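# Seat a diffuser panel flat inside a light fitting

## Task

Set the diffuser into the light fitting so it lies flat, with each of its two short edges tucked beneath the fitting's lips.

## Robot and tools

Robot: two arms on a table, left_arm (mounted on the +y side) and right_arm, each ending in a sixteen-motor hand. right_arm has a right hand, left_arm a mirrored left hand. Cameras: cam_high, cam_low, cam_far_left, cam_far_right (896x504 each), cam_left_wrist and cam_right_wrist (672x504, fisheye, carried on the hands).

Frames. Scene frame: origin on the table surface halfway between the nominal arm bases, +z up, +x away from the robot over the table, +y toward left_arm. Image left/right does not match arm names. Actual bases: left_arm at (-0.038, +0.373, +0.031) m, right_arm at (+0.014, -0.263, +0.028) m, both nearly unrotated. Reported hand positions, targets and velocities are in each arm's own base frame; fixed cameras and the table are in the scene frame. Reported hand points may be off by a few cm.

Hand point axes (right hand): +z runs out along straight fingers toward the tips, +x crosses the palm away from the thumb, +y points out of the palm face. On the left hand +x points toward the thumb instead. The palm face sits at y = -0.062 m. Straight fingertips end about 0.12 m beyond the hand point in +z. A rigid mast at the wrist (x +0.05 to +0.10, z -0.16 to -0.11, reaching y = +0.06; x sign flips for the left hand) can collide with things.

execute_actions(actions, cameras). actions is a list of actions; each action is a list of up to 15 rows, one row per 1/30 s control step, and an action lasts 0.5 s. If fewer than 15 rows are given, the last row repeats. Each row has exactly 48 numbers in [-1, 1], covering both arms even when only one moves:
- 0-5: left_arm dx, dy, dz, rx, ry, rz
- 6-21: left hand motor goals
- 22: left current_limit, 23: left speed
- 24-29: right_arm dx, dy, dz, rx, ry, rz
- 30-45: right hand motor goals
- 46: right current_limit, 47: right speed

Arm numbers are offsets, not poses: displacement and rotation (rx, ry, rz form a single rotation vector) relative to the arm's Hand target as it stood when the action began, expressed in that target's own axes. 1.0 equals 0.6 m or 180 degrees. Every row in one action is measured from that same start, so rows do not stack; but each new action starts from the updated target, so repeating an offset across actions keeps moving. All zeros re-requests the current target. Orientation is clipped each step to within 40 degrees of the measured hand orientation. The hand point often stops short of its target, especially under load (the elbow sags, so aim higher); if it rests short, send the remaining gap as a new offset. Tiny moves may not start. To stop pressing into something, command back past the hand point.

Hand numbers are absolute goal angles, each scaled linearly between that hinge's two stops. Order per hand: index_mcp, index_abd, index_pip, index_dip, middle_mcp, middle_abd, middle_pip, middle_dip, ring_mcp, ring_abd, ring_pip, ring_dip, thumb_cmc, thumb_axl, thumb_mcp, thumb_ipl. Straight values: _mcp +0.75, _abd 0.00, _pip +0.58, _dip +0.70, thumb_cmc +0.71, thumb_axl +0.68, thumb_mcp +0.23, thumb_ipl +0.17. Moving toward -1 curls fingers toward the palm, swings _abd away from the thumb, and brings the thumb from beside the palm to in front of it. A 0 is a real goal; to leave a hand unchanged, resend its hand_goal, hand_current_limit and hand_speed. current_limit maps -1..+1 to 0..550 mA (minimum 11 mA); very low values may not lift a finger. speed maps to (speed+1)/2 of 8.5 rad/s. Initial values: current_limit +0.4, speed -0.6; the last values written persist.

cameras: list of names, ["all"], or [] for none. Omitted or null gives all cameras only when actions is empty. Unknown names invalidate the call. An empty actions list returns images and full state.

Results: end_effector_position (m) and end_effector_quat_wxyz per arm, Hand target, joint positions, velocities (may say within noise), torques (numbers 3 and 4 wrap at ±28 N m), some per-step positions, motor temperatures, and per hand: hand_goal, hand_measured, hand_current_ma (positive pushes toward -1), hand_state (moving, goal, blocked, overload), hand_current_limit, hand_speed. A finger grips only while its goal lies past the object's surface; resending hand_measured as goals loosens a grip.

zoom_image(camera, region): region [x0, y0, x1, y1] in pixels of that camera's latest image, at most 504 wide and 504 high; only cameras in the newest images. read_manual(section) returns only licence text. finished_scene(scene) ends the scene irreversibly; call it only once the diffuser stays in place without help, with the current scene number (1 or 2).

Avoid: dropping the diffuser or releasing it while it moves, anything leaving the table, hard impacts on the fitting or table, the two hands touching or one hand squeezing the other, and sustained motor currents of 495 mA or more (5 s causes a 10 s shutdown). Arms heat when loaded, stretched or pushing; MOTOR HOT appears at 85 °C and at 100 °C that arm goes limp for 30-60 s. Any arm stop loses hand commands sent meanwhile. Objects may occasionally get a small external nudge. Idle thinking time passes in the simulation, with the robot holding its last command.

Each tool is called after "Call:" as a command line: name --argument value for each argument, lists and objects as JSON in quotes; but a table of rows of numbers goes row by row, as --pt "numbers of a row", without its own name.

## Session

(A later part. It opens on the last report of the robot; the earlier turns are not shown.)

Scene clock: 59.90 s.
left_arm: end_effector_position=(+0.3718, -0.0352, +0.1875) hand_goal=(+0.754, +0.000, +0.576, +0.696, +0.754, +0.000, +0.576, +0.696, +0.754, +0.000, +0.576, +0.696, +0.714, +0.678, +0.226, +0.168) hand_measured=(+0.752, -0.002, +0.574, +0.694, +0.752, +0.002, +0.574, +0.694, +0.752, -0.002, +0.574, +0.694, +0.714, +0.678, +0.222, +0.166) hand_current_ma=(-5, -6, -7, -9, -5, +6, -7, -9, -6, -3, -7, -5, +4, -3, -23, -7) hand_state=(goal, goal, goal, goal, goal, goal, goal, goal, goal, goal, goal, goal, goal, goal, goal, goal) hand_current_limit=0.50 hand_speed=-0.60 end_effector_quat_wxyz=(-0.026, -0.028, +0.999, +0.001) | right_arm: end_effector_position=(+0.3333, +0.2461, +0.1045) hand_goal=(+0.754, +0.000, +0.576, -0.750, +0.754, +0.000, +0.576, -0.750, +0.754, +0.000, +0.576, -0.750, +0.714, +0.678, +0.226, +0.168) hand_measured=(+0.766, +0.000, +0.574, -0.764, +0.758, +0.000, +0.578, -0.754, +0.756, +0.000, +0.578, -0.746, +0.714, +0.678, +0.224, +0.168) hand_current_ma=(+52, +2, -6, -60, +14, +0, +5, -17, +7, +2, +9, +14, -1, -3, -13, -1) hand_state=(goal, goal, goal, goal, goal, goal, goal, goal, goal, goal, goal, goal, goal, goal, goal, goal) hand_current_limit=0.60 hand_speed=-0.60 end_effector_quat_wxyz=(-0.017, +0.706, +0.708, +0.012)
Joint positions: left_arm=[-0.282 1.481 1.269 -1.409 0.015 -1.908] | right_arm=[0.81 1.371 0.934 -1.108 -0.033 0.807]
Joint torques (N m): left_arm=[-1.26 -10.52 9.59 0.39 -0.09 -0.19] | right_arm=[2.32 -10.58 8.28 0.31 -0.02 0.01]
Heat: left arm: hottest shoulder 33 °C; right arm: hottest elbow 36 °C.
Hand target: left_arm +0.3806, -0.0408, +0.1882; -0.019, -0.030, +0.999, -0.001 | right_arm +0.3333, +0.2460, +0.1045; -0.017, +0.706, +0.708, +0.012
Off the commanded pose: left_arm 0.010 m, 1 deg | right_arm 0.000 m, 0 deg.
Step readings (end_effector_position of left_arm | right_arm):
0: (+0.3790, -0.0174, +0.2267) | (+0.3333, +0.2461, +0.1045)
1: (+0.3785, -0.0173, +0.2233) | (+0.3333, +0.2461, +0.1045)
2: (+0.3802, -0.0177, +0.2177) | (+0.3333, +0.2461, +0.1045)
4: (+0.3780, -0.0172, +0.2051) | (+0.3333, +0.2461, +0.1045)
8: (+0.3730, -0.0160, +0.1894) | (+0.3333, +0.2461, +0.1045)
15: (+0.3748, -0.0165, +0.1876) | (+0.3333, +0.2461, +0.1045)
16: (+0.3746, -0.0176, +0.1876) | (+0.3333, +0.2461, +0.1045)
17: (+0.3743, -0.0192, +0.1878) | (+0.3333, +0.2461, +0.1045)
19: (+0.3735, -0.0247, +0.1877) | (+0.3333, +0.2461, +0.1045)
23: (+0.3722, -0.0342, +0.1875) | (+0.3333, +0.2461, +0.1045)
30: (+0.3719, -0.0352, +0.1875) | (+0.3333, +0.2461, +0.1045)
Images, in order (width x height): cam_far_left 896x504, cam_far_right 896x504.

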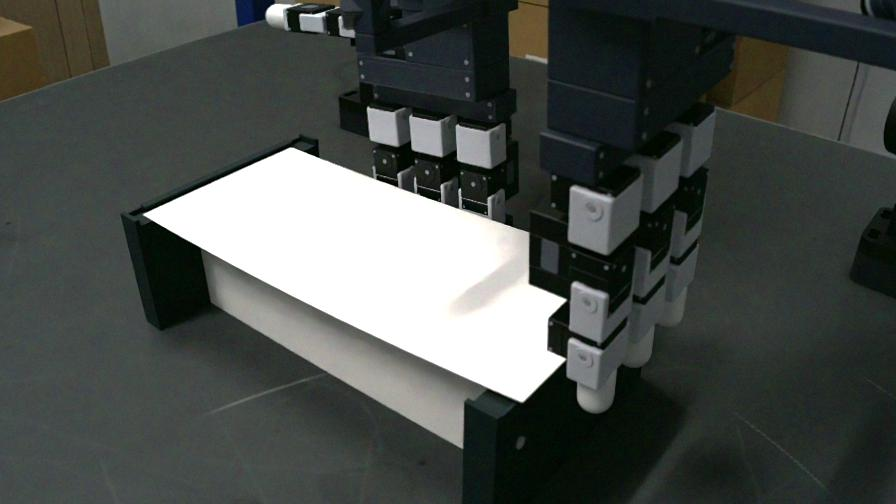

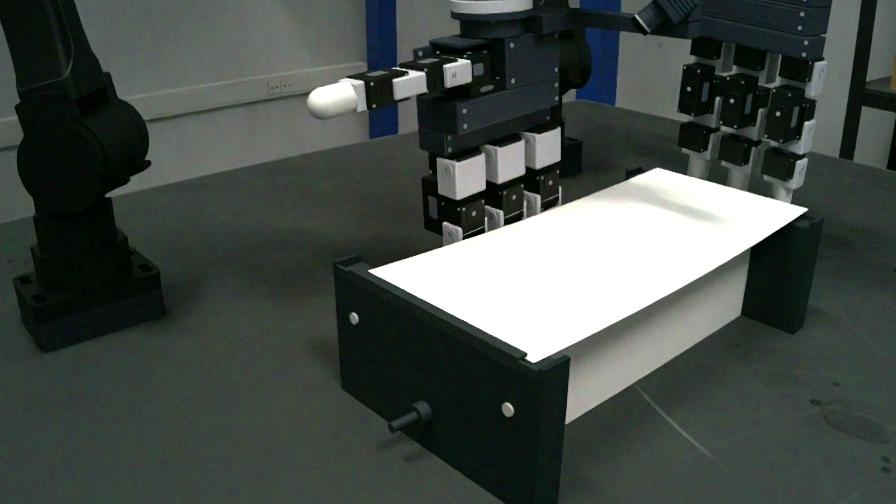

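Call:
execute_actions --actions '[[[0,-0.025,0,0,0,0,0.754,0,0.576,0.696,0.754,0,0.576,0.696,0.754,0,0.576,0.696,0.714,0.678,0.226,0.168,0.5,-0.6,0,0,0,0,0,0,0.754,0,0.576,-0.75,0.754,0,0.576,-0.75,0.754,0,0.576,-0.75,0.714,0.678,0.226,0.168,0.6,-0.6]]]' --cameras '["cam_far_left","cam_far_right"]'

Call:
zoom_image --camera "cam_far_left" --region '[115, 195, 185, 245]'

Call:
zoom_image --camera "cam_far_left" --region '[460, 200, 700, 420]'

Scene clock: 60.93 s.
left_arm: end_effector_position=(+0.3688, -0.0469, +0.1818) hand_goal=(+0.754, +0.000, +0.576, +0.696, +0.754, +0.000, +0.576, +0.696, +0.754, +0.000, +0.576, +0.696, +0.714, +0.678, +0.226, +0.168) hand_measured=(+0.752, -0.002, +0.574, +0.694, +0.752, +0.002, +0.574, +0.694, +0.752, -0.002, +0.574, +0.694, +0.714, +0.678, +0.222, +0.166) hand_current_ma=(-5, -6, -7, -9, -5, +6, -7, -9, -6, -3, -7, -5, +3, -3, -23, -7) hand_state=(goal, goal, goal, goal, goal, goal, goal, goal, goal, goal, goal, goal, goal, goal, goal, goal) hand_current_limit=0.50 hand_speed=-0.60 end_effector_quat_wxyz=(-0.034, -0.030, +0.999, +0.004) | right_arm: end_effector_position=(+0.3333, +0.2461, +0.1045) hand_goal=(+0.754, +0.000, +0.576, -0.750, +0.754, +0.000, +0.576, -0.750, +0.754, +0.000, +0.576, -0.750, +0.714, +0.678, +0.226, +0.168) hand_measured=(+0.766, +0.000, +0.574, -0.764, +0.758, +0.000, +0.578, -0.754, +0.756, +0.000, +0.578, -0.746, +0.714, +0.678, +0.224, +0.168) hand_current_ma=(+52, +2, -6, -59, +13, +0, +5, -16, +7, +2, +9, +14, -1, -3, -13, -1) hand_state=(goal, goal, goal, goal, goal, goal, goal, goal, goal, goal, goal, goal, goal, goal, goal, goal) hand_current_limit=0.60 hand_speed=-0.60 end_effector_quat_wxyz=(-0.017, +0.706, +0.708, +0.012)
Joint positions: left_arm=[-0.31 1.498 1.269 -1.409 0.015 -1.94] | right_arm=[0.81 1.371 0.934 -1.108 -0.033 0.807]
Joint torques (N m): left_arm=[-1.49 -11.05 10.69 0.29 -0.06 -0.15] | right_arm=[2.32 -10.4 8.24 0.29 -0.02 0.01]
Heat: left arm: hottest shoulder 33 °C; right arm: hottest elbow 36 °C.
Hand target: left_arm +0.3815, -0.0557, +0.1883; -0.019, -0.030, +0.999, -0.001 | right_arm +0.3333, +0.2460, +0.1045; -0.017, +0.706, +0.708, +0.012
Off the commanded pose: left_arm 0.017 m, 2 deg | right_arm 0.000 m, 0 deg.
Step readings (end_effector_position of left_arm | right_arm):
0: (+0.3718, -0.0352, +0.1875) | (+0.3333, +0.2461, +0.1045)
1: (+0.3715, -0.0362, +0.1872) | (+0.3333, +0.2461, +0.1045)
2: (+0.3710, -0.0370, +0.1871) | (+0.3333, +0.2461, +0.1045)
4: (+0.3702, -0.0405, +0.1857) | (+0.3333, +0.2461, +0.1045)
8: (+0.3693, -0.0462, +0.1824) | (+0.3333, +0.2461, +0.1045)
15: (+0.3689, -0.0469, +0.1818) | (+0.3333, +0.2461, +0.1045)
Images, in order (width x height): cam_far_left 896x504, cam_far_right 896x504.

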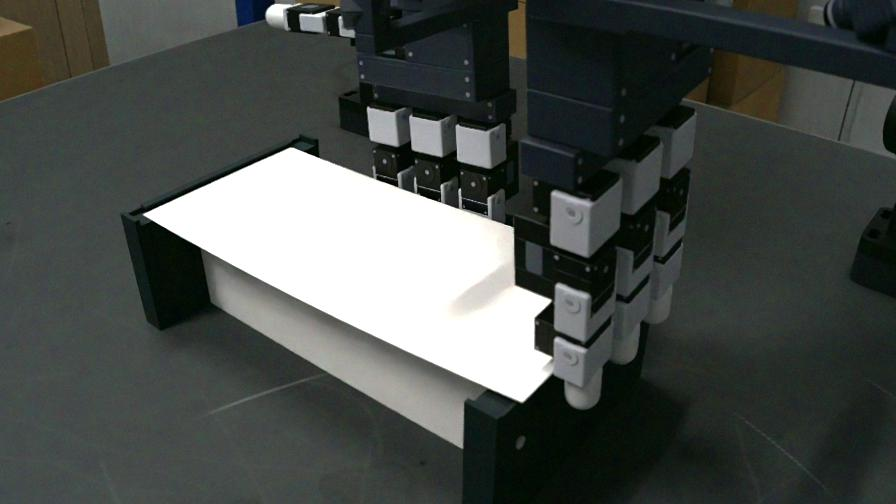

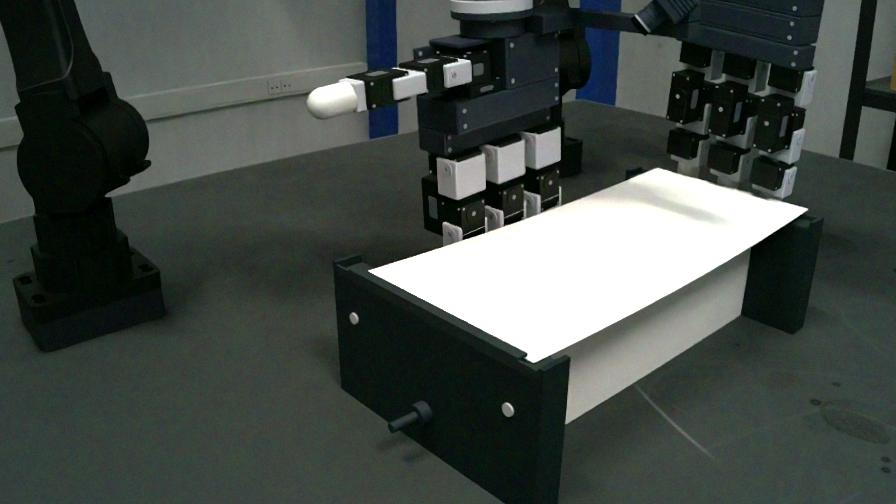

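Scaled by 7.200 from the camera's 896x504 image, which has a finer 1280x720 frame.

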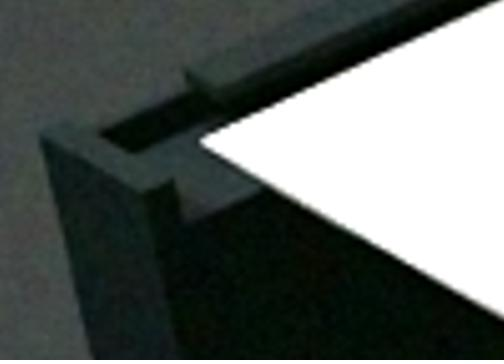

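Scaled by 2.100 from the camera's 896x504 image, which has a finer 1280x720 frame.

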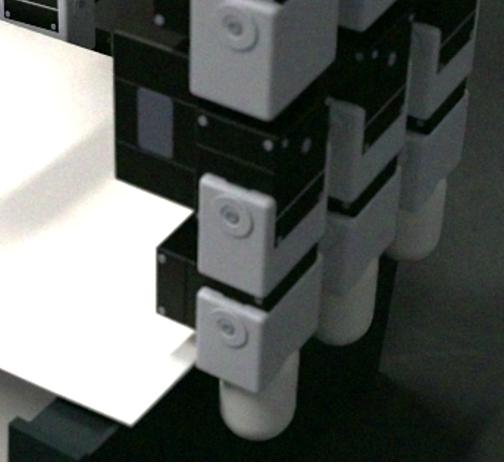

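Call:
execute_actions --actions '[[[0,-0.02,-0.01,0,0,0,0.754,0,0.576,0.696,0.754,0,0.576,0.696,0.754,0,0.576,0.696,0.714,0.678,0.226,0.168,0.5,-0.6,0,0,0,0,0,0,0.754,0,0.576,-0.75,0.754,0,0.576,-0.75,0.754,0,0.576,-0.75,0.714,0.678,0.226,0.168,0.6,-0.6]]]' --cameras '["cam_far_left","cam_far_right"]'

Call:
zoom_image --camera "cam_far_left" --region '[115, 195, 185, 245]'

Call:
zoom_image --camera "cam_far_left" --region '[460, 200, 700, 420]'

Scene clock: 62.03 s.
left_arm: end_effector_position=(+0.3713, -0.0563, +0.1853) hand_goal=(+0.754, +0.000, +0.576, +0.696, +0.754, +0.000, +0.576, +0.696, +0.754, +0.000, +0.576, +0.696, +0.714, +0.678, +0.226, +0.168) hand_measured=(+0.750, -0.002, +0.574, +0.694, +0.750, +0.002, +0.574, +0.694, +0.748, -0.002, +0.572, +0.694, +0.714, +0.678, +0.222, +0.166) hand_current_ma=(-18, -6, -7, -9, -20, +5, -10, -9, -27, -3, -13, -6, +3, -3, -23, -7) hand_state=(goal, goal, goal, goal, goal, goal, goal, goal, goal, goal, goal, goal, goal, goal, goal, goal) hand_current_limit=0.50 hand_speed=-0.60 end_effector_quat_wxyz=(-0.029, -0.031, +0.999, +0.004) | right_arm: end_effector_position=(+0.3333, +0.2461, +0.1045) hand_goal=(+0.754, +0.000, +0.576, -0.750, +0.754, +0.000, +0.576, -0.750, +0.754, +0.000, +0.576, -0.750, +0.714, +0.678, +0.226, +0.168) hand_measured=(+0.766, +0.000, +0.574, -0.764, +0.758, +0.000, +0.578, -0.754, +0.756, +0.000, +0.578, -0.746, +0.714, +0.678, +0.224, +0.168) hand_current_ma=(+52, +2, -6, -59, +13, +0, +5, -16, +7, +2, +9, +14, -1, -3, -13, -1) hand_state=(goal, goal, goal, goal, goal, goal, goal, goal, goal, goal, goal, goal, goal, goal, goal, goal) hand_current_limit=0.60 hand_speed=-0.60 end_effector_quat_wxyz=(-0.017, +0.706, +0.708, +0.012)
Joint positions: left_arm=[-0.331 1.503 1.285 -1.409 0.012 -1.964] | right_arm=[0.81 1.371 0.934 -1.108 -0.033 0.807]
Joint torques (N m): left_arm=[-1.9 -10.93 11.44 -0.29 0.1 -0.18] | right_arm=[2.32 -10.46 8.24 0.32 -0.02 0.01]
Heat: left arm: hottest shoulder 33 °C; right arm: hottest elbow 36 °C.
Hand target: left_arm +0.3825, -0.0677, +0.1942; -0.019, -0.030, +0.999, -0.001 | right_arm +0.3333, +0.2460, +0.1045; -0.017, +0.706, +0.708, +0.012
Off the commanded pose: left_arm 0.018 m, 1 deg | right_arm 0.000 m, 0 deg.
Step readings (end_effector_position of left_arm | right_arm):
0: (+0.3688, -0.0469, +0.1818) | (+0.3333, +0.2461, +0.1045)
1: (+0.3689, -0.0478, +0.1821) | (+0.3333, +0.2461, +0.1045)
2: (+0.3691, -0.0493, +0.1824) | (+0.3333, +0.2461, +0.1045)
4: (+0.3707, -0.0526, +0.1840) | (+0.3333, +0.2461, +0.1045)
8: (+0.3716, -0.0561, +0.1853) | (+0.3333, +0.2461, +0.1045)
15: (+0.3713, -0.0563, +0.1853) | (+0.3333, +0.2461, +0.1045)
Images, in order (width x height): cam_far_left 896x504, cam_far_right 896x504.

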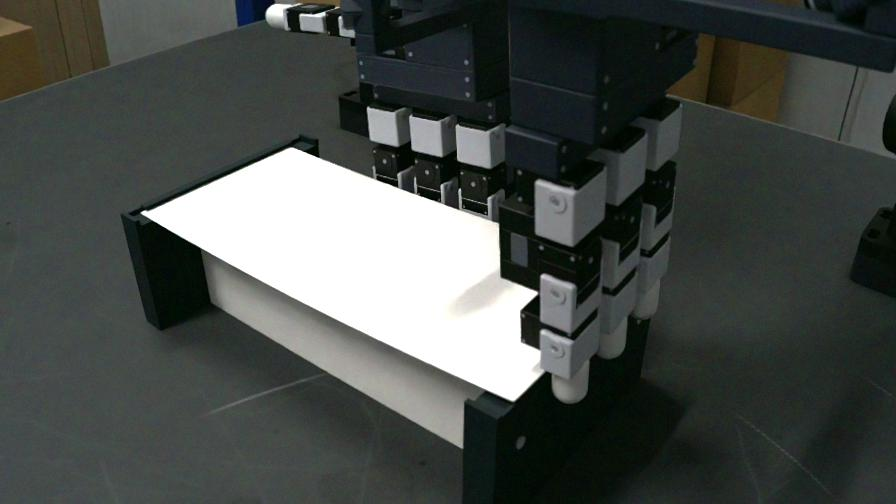

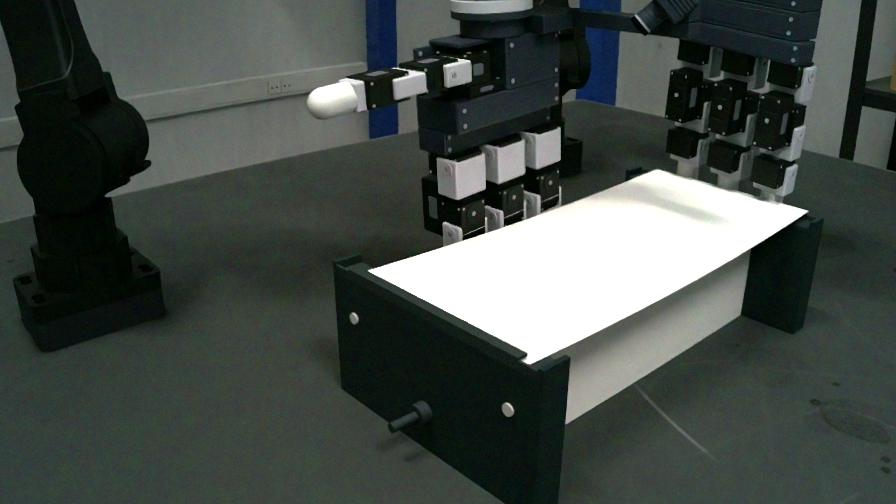

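Scaled by 7.200 from the camera's 896x504 image, which has a finer 1280x720 frame.

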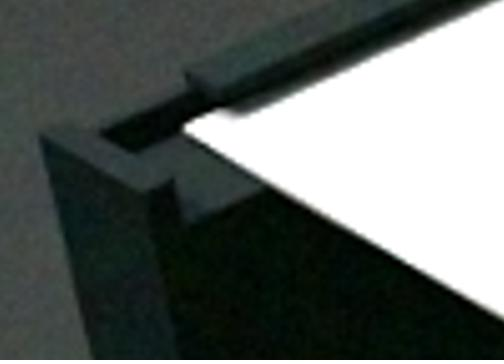

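Scaled by 2.100 from the camera's 896x504 image, which has a finer 1280x720 frame.

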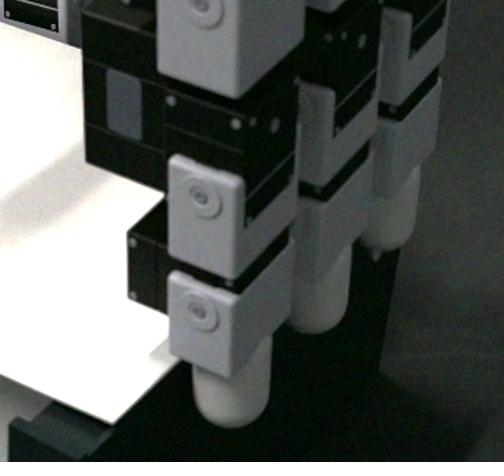

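Call:
execute_actions --actions '[[[0,-0.02,0,0,0,0,0.754,0,0.576,0.696,0.754,0,0.576,0.696,0.754,0,0.576,0.696,0.714,0.678,0.226,0.168,0.5,-0.6,0,0,0,0,0,0,0.754,0,0.576,-0.75,0.754,0,0.576,-0.75,0.754,0,0.576,-0.75,0.714,0.678,0.226,0.168,0.6,-0.6]]]' --cameras '["cam_far_left","cam_far_right"]'

Call:
zoom_image --camera "cam_far_left" --region '[100, 120, 340, 340]'

Call:
zoom_image --camera "cam_far_left" --region '[460, 200, 700, 420]'

Call:
zoom_image --camera "cam_far_right" --region '[320, 220, 600, 400]'

Scene clock: 63.10 s.
left_arm: end_effector_position=(+0.3710, -0.0609, +0.1866) hand_goal=(+0.754, +0.000, +0.576, +0.696, +0.754, +0.000, +0.576, +0.696, +0.754, +0.000, +0.576, +0.696, +0.714, +0.678, +0.226, +0.168) hand_measured=(+0.736, -0.002, +0.566, +0.692, +0.738, +0.002, +0.566, +0.694, +0.738, -0.002, +0.568, +0.694, +0.714, +0.678, +0.222, +0.166) hand_current_ma=(-76, -5, -37, -12, -71, +5, -36, -9, -73, -3, -33, -6, +3, -3, -23, -7) hand_state=(goal, goal, goal, goal, goal, goal, goal, goal, goal, goal, goal, goal, goal, goal, goal, goal) hand_current_limit=0.50 hand_speed=-0.60 end_effector_quat_wxyz=(-0.030, -0.036, +0.999, +0.011) | right_arm: end_effector_position=(+0.3333, +0.2461, +0.1045) hand_goal=(+0.754, +0.000, +0.576, -0.750, +0.754, +0.000, +0.576, -0.750, +0.754, +0.000, +0.576, -0.750, +0.714, +0.678, +0.226, +0.168) hand_measured=(+0.766, +0.000, +0.574, -0.764, +0.758, +0.000, +0.578, -0.754, +0.756, +0.000, +0.578, -0.746, +0.714, +0.678, +0.224, +0.168) hand_current_ma=(+52, +2, -6, -59, +13, +0, +5, -16, +7, +2, +9, +14, -1, -3, -13, -1) hand_state=(goal, goal, goal, goal, goal, goal, goal, goal, goal, goal, goal, goal, goal, goal, goal, goal) hand_current_limit=0.60 hand_speed=-0.60 end_effector_quat_wxyz=(-0.017, +0.706, +0.708, +0.012)
Joint positions: left_arm=[-0.344 1.513 1.296 -1.418 0.002 -1.987] | right_arm=[0.81 1.371 0.934 -1.108 -0.033 0.807]
Joint torques (N m): left_arm=[-2.67 -10.81 11.63 -0.05 0.52 -0.19] | right_arm=[2.37 -10.4 8.23 0.29 -0.03 0.01]
Heat: left arm: hottest shoulder 33 °C; right arm: hottest elbow 36 °C.
Hand target: left_arm +0.3832, -0.0797, +0.1941; -0.019, -0.030, +0.999, -0.001 | right_arm +0.3333, +0.2460, +0.1045; -0.017, +0.706, +0.708, +0.012
Off the commanded pose: left_arm 0.024 m, 2 deg | right_arm 0.000 m, 0 deg.
Step readings (end_effector_position of left_arm | right_arm):
0: (+0.3713, -0.0563, +0.1853) | (+0.3333, +0.2461, +0.1045)
1: (+0.3713, -0.0569, +0.1854) | (+0.3333, +0.2461, +0.1045)
2: (+0.3712, -0.0575, +0.1858) | (+0.3333, +0.2461, +0.1045)
4: (+0.3714, -0.0595, +0.1863) | (+0.3333, +0.2461, +0.1045)
8: (+0.3713, -0.0608, +0.1866) | (+0.3333, +0.2461, +0.1045)
15: (+0.3711, -0.0609, +0.1866) | (+0.3333, +0.2461, +0.1045)
Images, in order (width x height): cam_far_left 896x504, cam_far_right 896x504.

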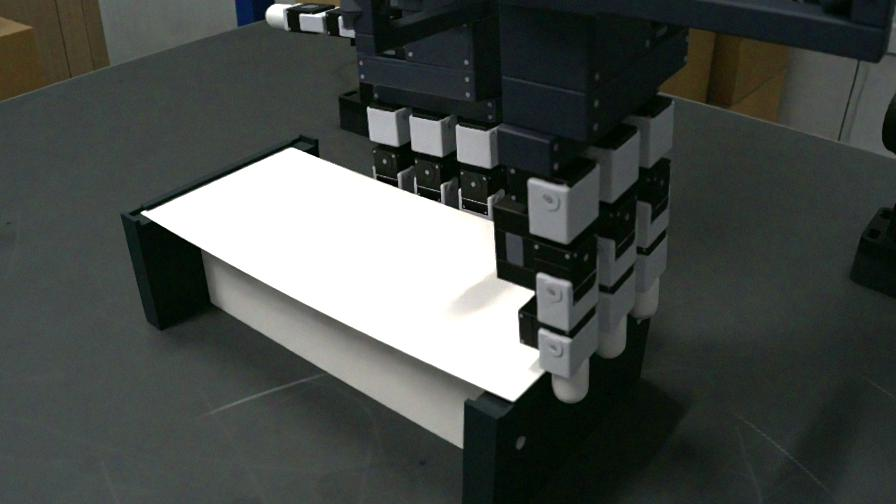

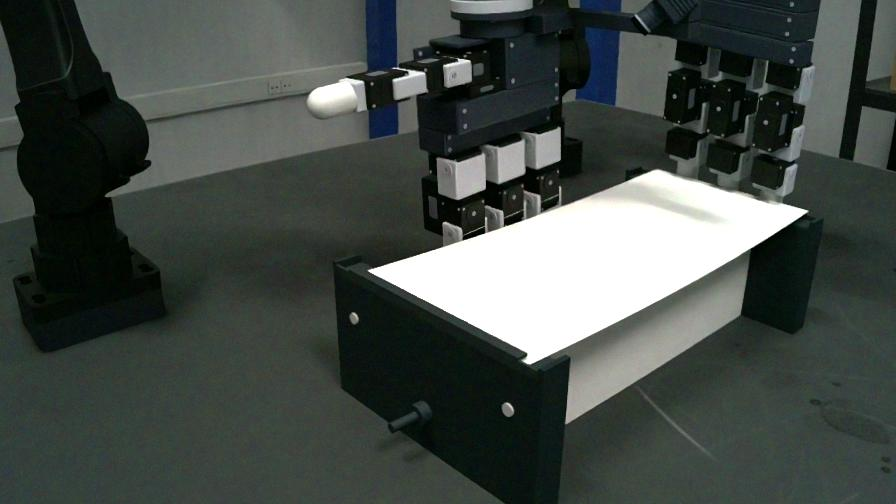

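Scaled by 2.100 from the camera's 896x504 image, which has a finer 1280x720 frame.

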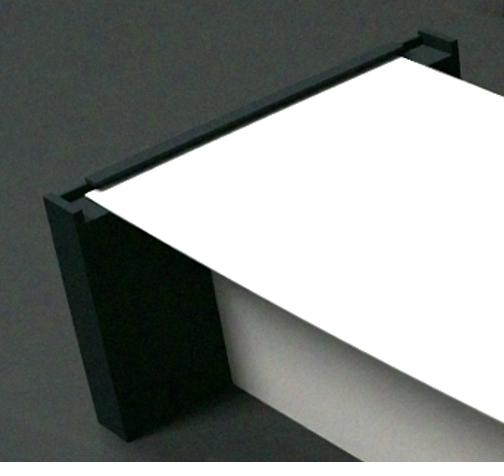

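Scaled by 2.100 from the camera's 896x504 image, which has a finer 1280x720 frame.

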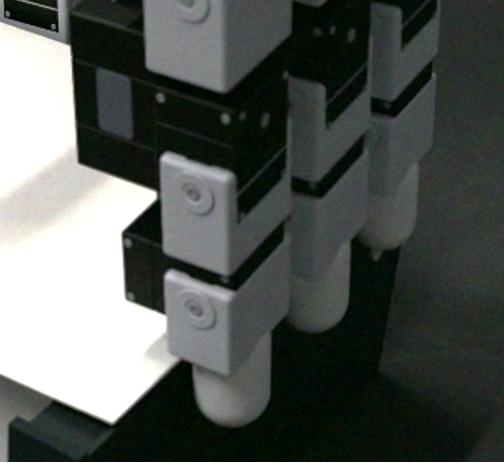

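Scaled by 1.800 from the camera's 896x504 image, which has a finer 1280x720 frame.

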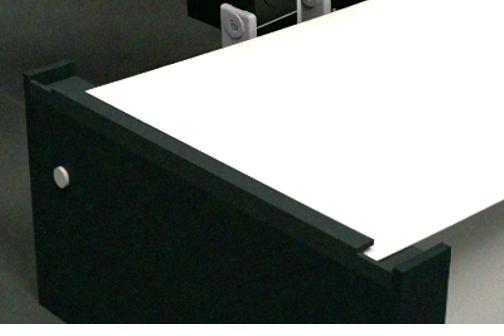

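Call:
zoom_image --camera "cam_far_left" --region '[270, 125, 340, 175]'

Call:
zoom_image --camera "cam_far_right" --region '[325, 245, 425, 305]'

Call:
zoom_image --camera "cam_far_right" --region '[500, 320, 600, 400]'

Scaled by 7.200 from the camera's 896x504 image, which has a finer 1280x720 frame.

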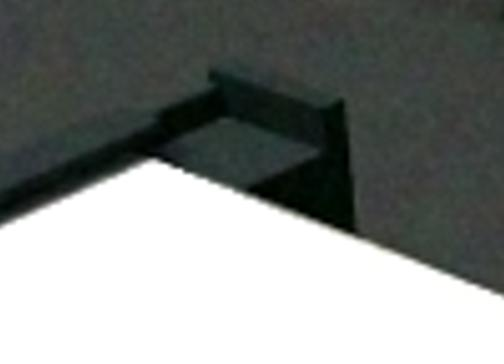

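Scaled by 5.040 from the camera's 896x504 image, which has a finer 1280x720 frame.

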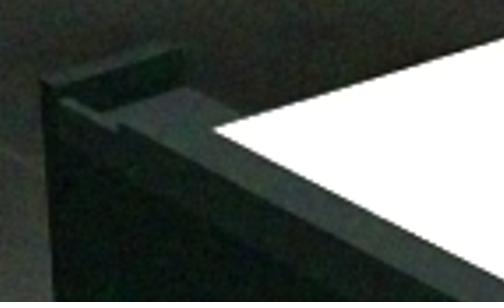

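Scaled by 5.040 from the camera's 896x504 image, which has a finer 1280x720 frame.

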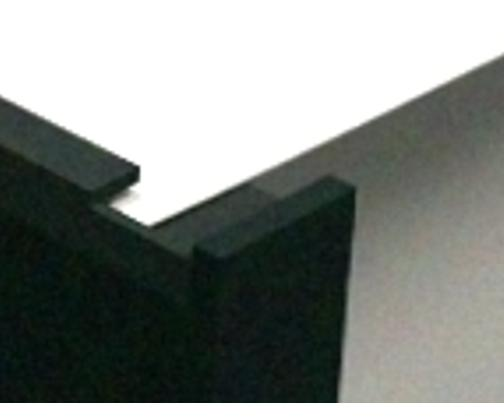

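Call:
execute_actions --actions '[]' --cameras '["cam_high","cam_left_wrist","cam_far_right","cam_right_wrist"]'

Call:
zoom_image --camera "cam_high" --region '[350, 150, 550, 270]'

Call:
zoom_image --camera "cam_far_right" --region '[620, 140, 840, 260]'

Scene clock: 63.87 s.
left_arm: end_effector_position=(+0.3710, -0.0609, +0.1866) hand_goal=(+0.754, +0.000, +0.576, +0.696, +0.754, +0.000, +0.576, +0.696, +0.754, +0.000, +0.576, +0.696, +0.714, +0.678, +0.226, +0.168) hand_measured=(+0.736, -0.002, +0.566, +0.692, +0.738, +0.002, +0.566, +0.694, +0.738, -0.002, +0.568, +0.694, +0.714, +0.678, +0.222, +0.166) hand_current_ma=(-76, -5, -37, -12, -71, +5, -36, -9, -73, -3, -33, -6, +3, -3, -23, -7) hand_state=(goal, goal, goal, goal, goal, goal, goal, goal, goal, goal, goal, goal, goal, goal, goal, goal) hand_current_limit=0.50 hand_speed=-0.60 end_effector_quat_wxyz=(-0.030, -0.036, +0.999, +0.011) | right_arm: end_effector_position=(+0.3333, +0.2461, +0.1045) hand_goal=(+0.754, +0.000, +0.576, -0.750, +0.754, +0.000, +0.576, -0.750, +0.754, +0.000, +0.576, -0.750, +0.714, +0.678, +0.226, +0.168) hand_measured=(+0.766, +0.000, +0.574, -0.764, +0.758, +0.000, +0.578, -0.754, +0.756, +0.000, +0.578, -0.746, +0.714, +0.678, +0.224, +0.168) hand_current_ma=(+52, +2, -6, -59, +13, +0, +5, -16, +7, +2, +9, +14, -1, -3, -13, -1) hand_state=(goal, goal, goal, goal, goal, goal, goal, goal, goal, goal, goal, goal, goal, goal, goal, goal) hand_current_limit=0.60 hand_speed=-0.60 end_effector_quat_wxyz=(-0.017, +0.706, +0.708, +0.012)
Joint positions: left_arm=[-0.344 1.513 1.296 -1.418 0.002 -1.987] | right_arm=[0.81 1.371 0.934 -1.108 -0.033 0.807]
Joint velocities: within noise
Joint torques (N m): left_arm=[-2.67 -10.87 11.64 -0.06 0.52 -0.19] | right_arm=[2.32 -10.46 8.23 0.28 -0.02 0.02]
Motor temperatures (°C): left_arm=[30 33 33 29 30 29] | right_arm=[30 32 36 30 30 28]
Heat: left arm: hottest shoulder 33 °C; right arm: hottest elbow 36 °C.
Hand target: left_arm +0.3832, -0.0797, +0.1941; -0.019, -0.030, +0.999, -0.001 | right_arm +0.3333, +0.2460, +0.1045; -0.017, +0.706, +0.708, +0.012
Off the commanded pose: left_arm 0.024 m, 2 deg | right_arm 0.000 m, 0 deg.
Images, in order (width x height): cam_high 896x504, cam_far_right 896x504, cam_left_wrist 672x504, cam_right_wrist 672x504.

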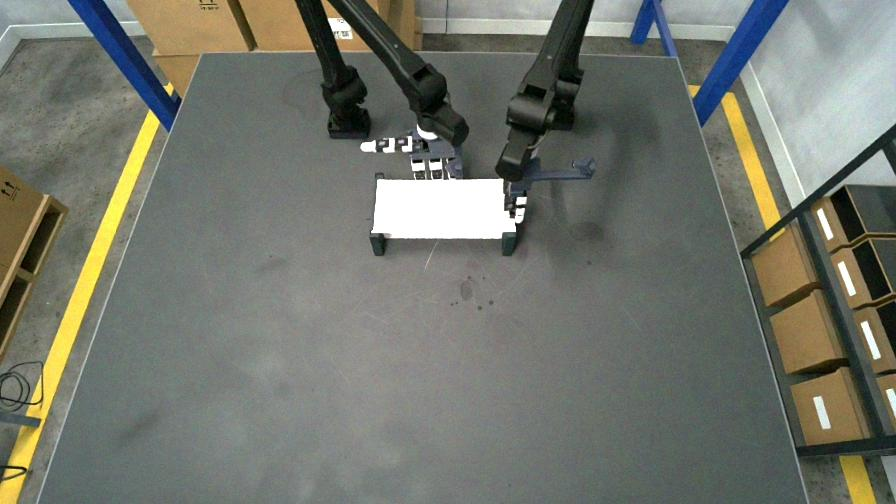

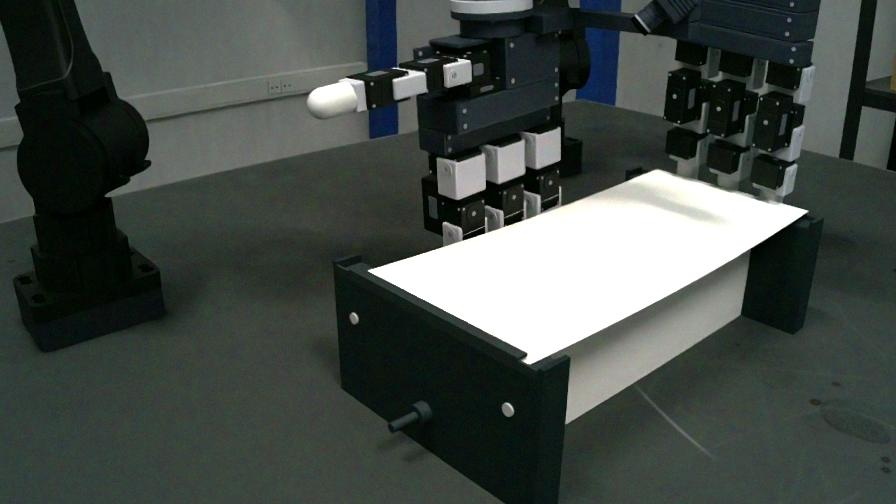

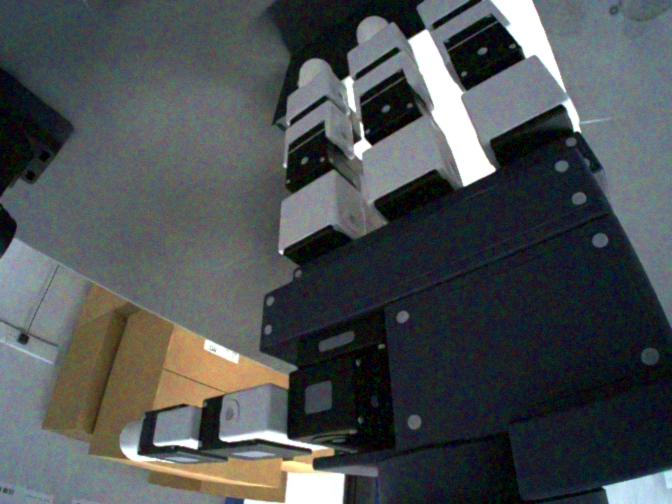

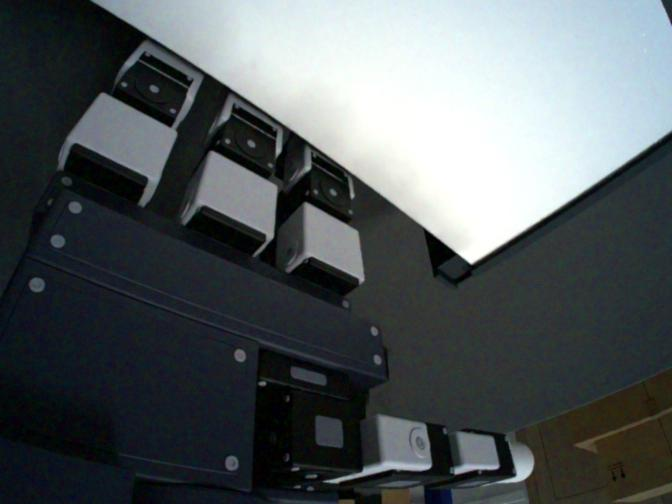

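Scaled by 2.520 from the camera's 896x504 image, which has a finer 1280x720 frame.

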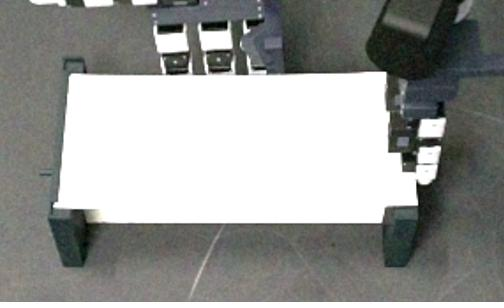

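Scaled by 2.291 from the camera's 896x504 image, which has a finer 1280x720 frame.

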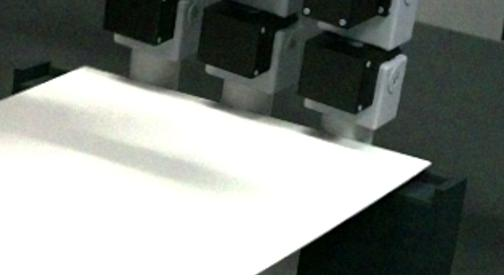

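Call:
execute_actions --actions '[[[0,-0.012,0,0,0,-0.028,0.754,0,0.576,0.696,0.754,0,0.576,0.696,0.754,0,0.576,0.696,0.714,0.678,0.226,0.168,0.5,-0.6,0,0,0,0,0,0,0.754,0,0.576,-0.75,0.754,0,0.576,-0.75,0.754,0,0.576,-0.75,0.714,0.678,0.226,0.168,0.6,-0.6]]]' --cameras '["cam_far_left","cam_far_right"]'

Call:
zoom_image --camera "cam_far_left" --region '[270, 125, 340, 175]'

Call:
zoom_image --camera "cam_far_right" --region '[325, 245, 425, 305]'

Call:
zoom_image --camera "cam_far_left" --region '[460, 200, 700, 420]'

Scene clock: 65.20 s.
left_arm: end_effector_position=(+0.3683, -0.0654, +0.1870) hand_goal=(+0.754, +0.000, +0.576, +0.696, +0.754, +0.000, +0.576, +0.696, +0.754, +0.000, +0.576, +0.696, +0.714, +0.678, +0.226, +0.168) hand_measured=(+0.716, +0.010, +0.554, +0.688, +0.732, +0.008, +0.562, +0.692, +0.748, +0.000, +0.572, +0.694, +0.714, +0.678, +0.222, +0.166) hand_current_ma=(-180, +33, -92, -34, -103, +26, -53, -14, -23, -3, -16, -6, +1, -3, -23, -7) hand_state=(blocked, goal, blocked, goal, blocked, goal, goal, goal, goal, goal, goal, goal, goal, goal, goal, goal) hand_current_limit=0.50 hand_speed=-0.60 end_effector_quat_wxyz=(-0.037, -0.077, +0.996, +0.015) | right_arm: end_effector_position=(+0.3333, +0.2461, +0.1045) hand_goal=(+0.754, +0.000, +0.576, -0.750, +0.754, +0.000, +0.576, -0.750, +0.754, +0.000, +0.576, -0.750, +0.714, +0.678, +0.226, +0.168) hand_measured=(+0.766, +0.000, +0.574, -0.764, +0.758, +0.000, +0.578, -0.754, +0.756, +0.000, +0.578, -0.746, +0.714, +0.678, +0.224, +0.168) hand_current_ma=(+51, +2, -6, -59, +13, +0, +5, -16, +7, +2, +9, +14, -1, -3, -13, -1) hand_state=(goal, goal, goal, goal, goal, goal, goal, goal, goal, goal, goal, goal, goal, goal, goal, goal) hand_current_limit=0.60 hand_speed=-0.60 end_effector_quat_wxyz=(-0.017, +0.706, +0.708, +0.012)
Joint positions: left_arm=[-0.345 1.534 1.317 -1.433 0.002 -2.07] | right_arm=[0.81 1.371 0.934 -1.108 -0.033 0.807]
Joint torques (N m): left_arm=[-2.78 -11.11 11.92 0.38 0.54 -0.28] | right_arm=[2.32 -10.46 8.24 0.28 -0.03 0.01]
Heat: left arm: hottest shoulder 33 °C; right arm: hottest elbow 36 °C.
Hand target: left_arm +0.3836, -0.0868, +0.1942; -0.019, -0.074, +0.997, +0.000 | right_arm +0.3333, +0.2460, +0.1045; -0.017, +0.706, +0.708, +0.012
Off the commanded pose: left_arm 0.027 m, 3 deg | right_arm 0.000 m, 0 deg.
Step readings (end_effector_position of left_arm | right_arm):
0: (+0.3710, -0.0609, +0.1866) | (+0.3333, +0.2461, +0.1045)
1: (+0.3708, -0.0614, +0.1869) | (+0.3333, +0.2461, +0.1045)
2: (+0.3703, -0.0623, +0.1872) | (+0.3333, +0.2461, +0.1045)
4: (+0.3701, -0.0637, +0.1870) | (+0.3333, +0.2461, +0.1045)
8: (+0.3694, -0.0650, +0.1869) | (+0.3333, +0.2461, +0.1045)
15: (+0.3684, -0.0654, +0.1870) | (+0.3333, +0.2461, +0.1045)
Images, in order (width x height): cam_far_left 896x504, cam_far_right 896x504.

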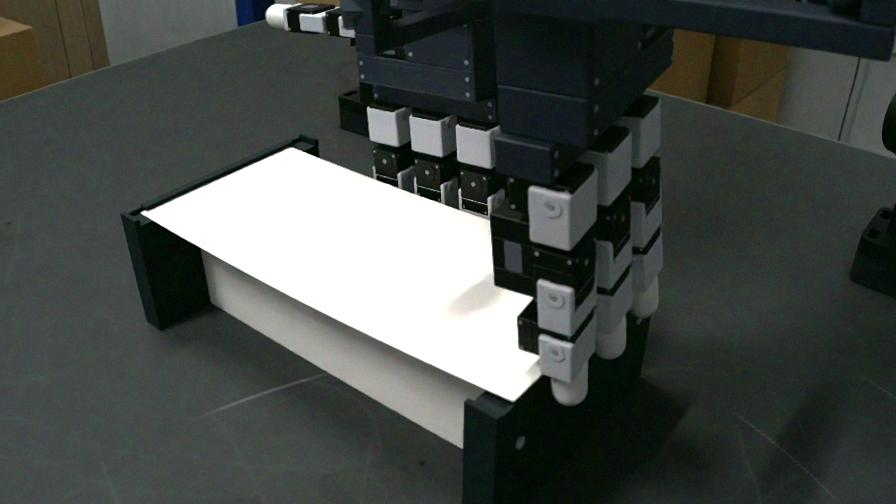

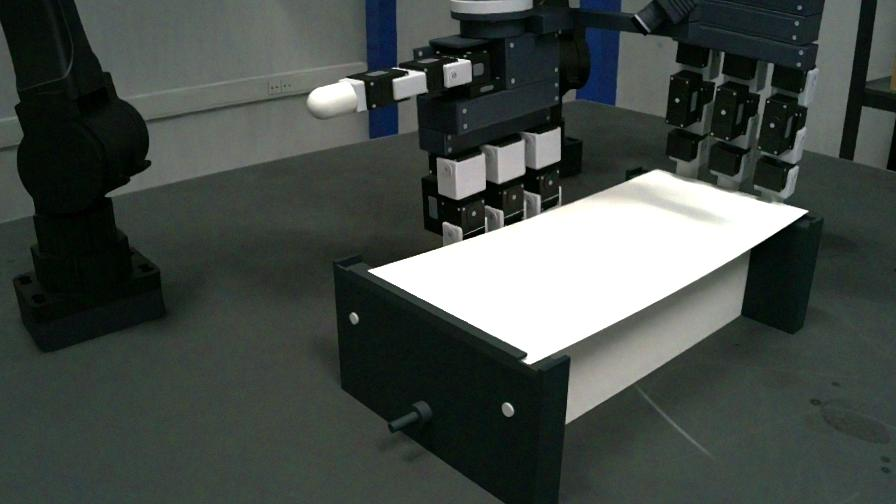

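Scaled by 7.200 from the camera's 896x504 image, which has a finer 1280x720 frame.

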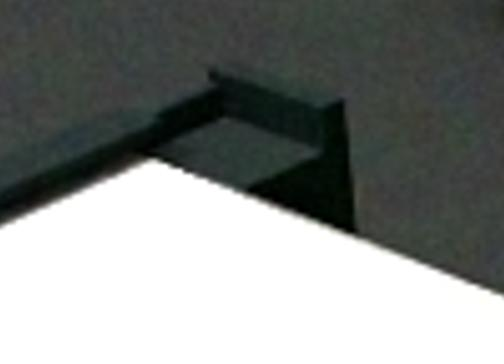

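Scaled by 5.040 from the camera's 896x504 image, which has a finer 1280x720 frame.

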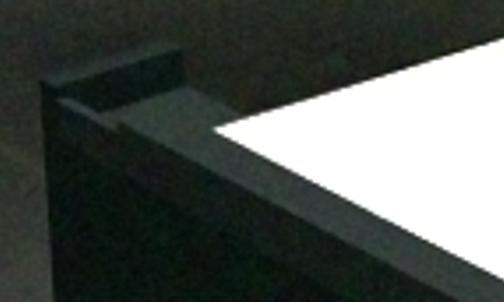

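Scaled by 2.100 from the camera's 896x504 image, which has a finer 1280x720 frame.

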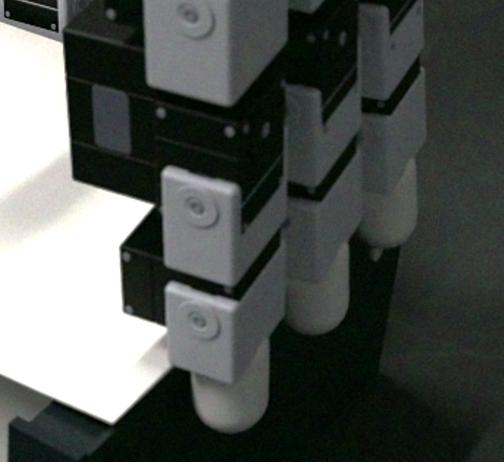

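Call:
zoom_image --camera "cam_far_left" --region '[130, 150, 230, 225]'

Call:
zoom_image --camera "cam_far_left" --region '[225, 125, 325, 200]'

Scaled by 5.040 from the camera's 896x504 image, which has a finer 1280x720 frame.

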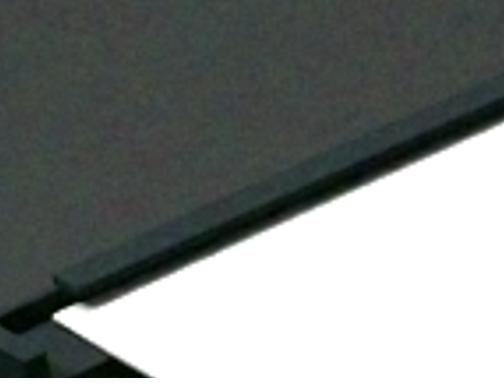

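Scaled by 5.040 from the camera's 896x504 image, which has a finer 1280x720 frame.

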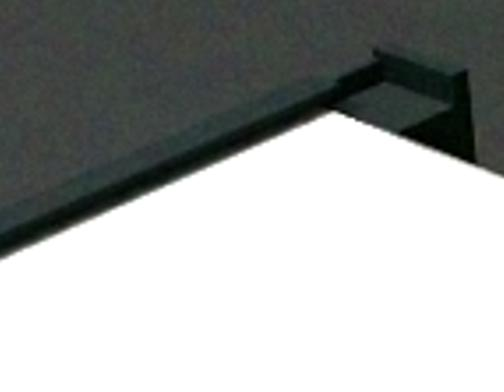

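Call:
execute_actions --actions '[]' --cameras '["cam_right_wrist","cam_high","cam_low"]'

Call:
zoom_image --camera "cam_right_wrist" --region '[400, 180, 540, 290]'

Call:
zoom_image --camera "cam_high" --region '[365, 165, 405, 200]'

Call:
zoom_image --camera "cam_high" --region '[480, 165, 540, 260]'

Scene clock: 67.23 s.
left_arm: end_effector_position=(+0.3682, -0.0655, +0.1870) hand_goal=(+0.754, +0.000, +0.576, +0.696, +0.754, +0.000, +0.576, +0.696, +0.754, +0.000, +0.576, +0.696, +0.714, +0.678, +0.226, +0.168) hand_measured=(+0.716, +0.010, +0.554, +0.688, +0.732, +0.008, +0.562, +0.692, +0.748, +0.000, +0.572, +0.694, +0.714, +0.678, +0.222, +0.166) hand_current_ma=(-180, +33, -93, -35, -103, +26, -53, -14, -22, -3, -16, -6, +1, -3, -23, -7) hand_state=(blocked, goal, blocked, goal, blocked, goal, goal, goal, goal, goal, goal, goal, goal, goal, goal, goal) hand_current_limit=0.50 hand_speed=-0.60 end_effector_quat_wxyz=(-0.037, -0.077, +0.996, +0.015) | right_arm: end_effector_position=(+0.3333, +0.2461, +0.1045) hand_goal=(+0.754, +0.000, +0.576, -0.750, +0.754, +0.000, +0.576, -0.750, +0.754, +0.000, +0.576, -0.750, +0.714, +0.678, +0.226, +0.168) hand_measured=(+0.766, +0.000, +0.574, -0.764, +0.758, +0.000, +0.578, -0.754, +0.756, +0.000, +0.578, -0.746, +0.714, +0.678, +0.224, +0.168) hand_current_ma=(+51, +2, -6, -58, +12, +0, +5, -15, +7, +2, +9, +14, -1, -3, -13, -1) hand_state=(goal, goal, goal, goal, goal, goal, goal, goal, goal, goal, goal, goal, goal, goal, goal, goal) hand_current_limit=0.60 hand_speed=-0.60 end_effector_quat_wxyz=(-0.017, +0.706, +0.708, +0.012)
Joint positions: left_arm=[-0.345 1.534 1.317 -1.433 0.002 -2.071] | right_arm=[0.81 1.371 0.934 -1.108 -0.033 0.807]
Joint velocities: within noise
Joint torques (N m): left_arm=[-2.78 -11.11 11.92 0.38 0.54 -0.28] | right_arm=[2.49 -10.46 8.25 0.29 -0.01 0.02]
Motor temperatures (°C): left_arm=[30 33 33 29 30 29] | right_arm=[30 32 36 30 30 28]
Heat: left arm: hottest shoulder 33 °C; right arm: hottest elbow 36 °C.
Hand target: left_arm +0.3836, -0.0869, +0.1942; -0.019, -0.074, +0.997, +0.000 | right_arm +0.3333, +0.2460, +0.1045; -0.017, +0.706, +0.708, +0.012
Off the commanded pose: left_arm 0.027 m, 3 deg | right_arm 0.000 m, 0 deg.
Images, in order (width x height): cam_high 896x504, cam_low 896x504, cam_right_wrist 672x504.

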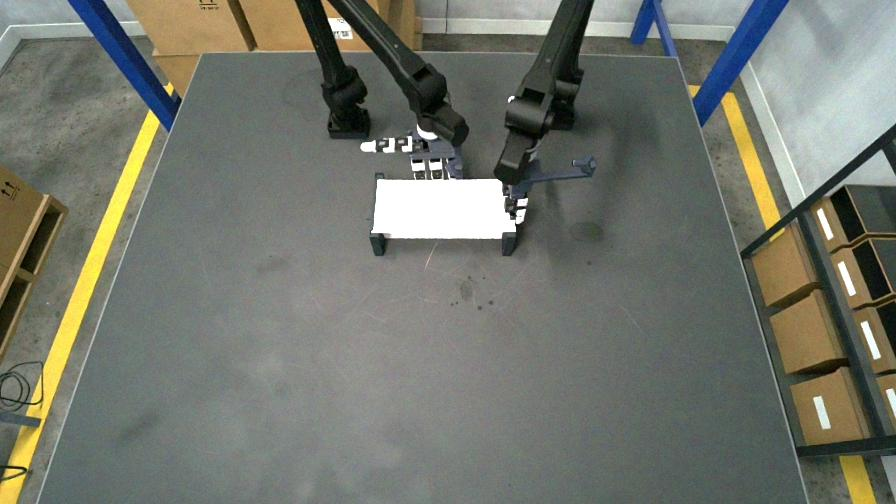

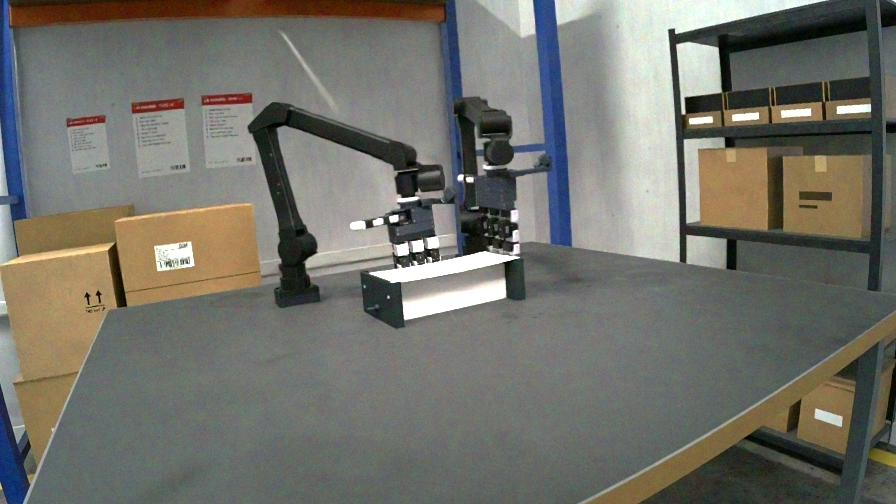

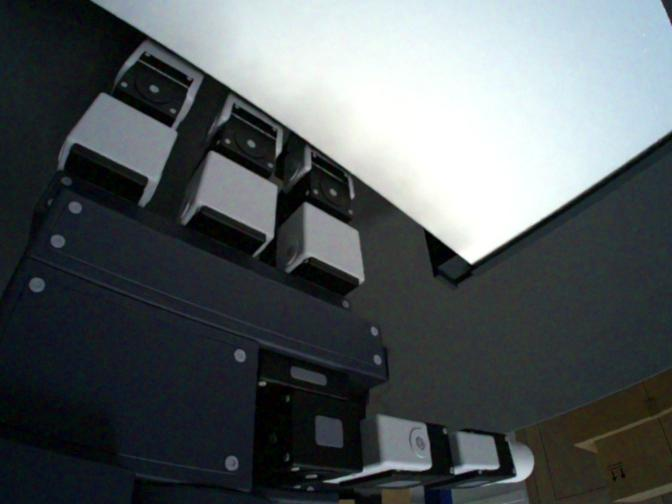

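Scaled by 3.600 from the camera's 672x504 image, which has a finer 960x720 frame.

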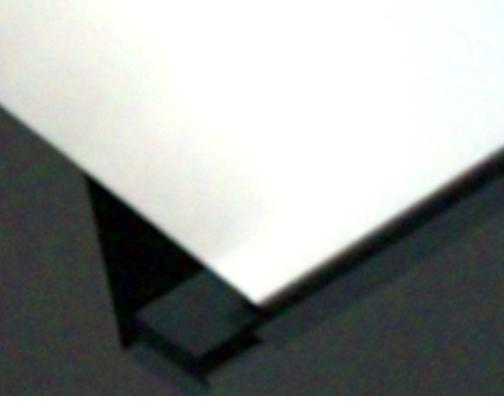

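Scaled by 12.600 from the camera's 896x504 image, which has a finer 1280x720 frame.

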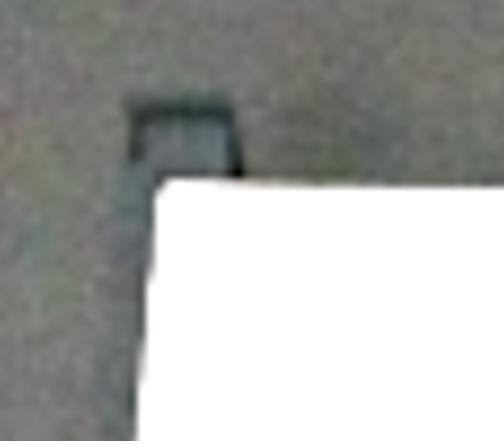

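Scaled by 5.305 from the camera's 896x504 image, which has a finer 1280x720 frame.

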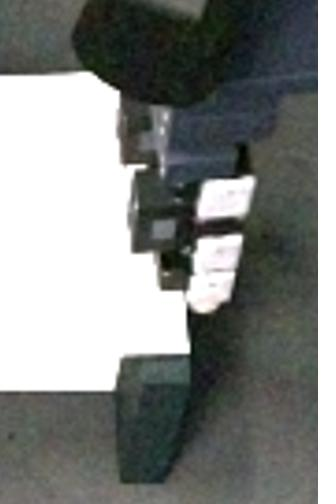

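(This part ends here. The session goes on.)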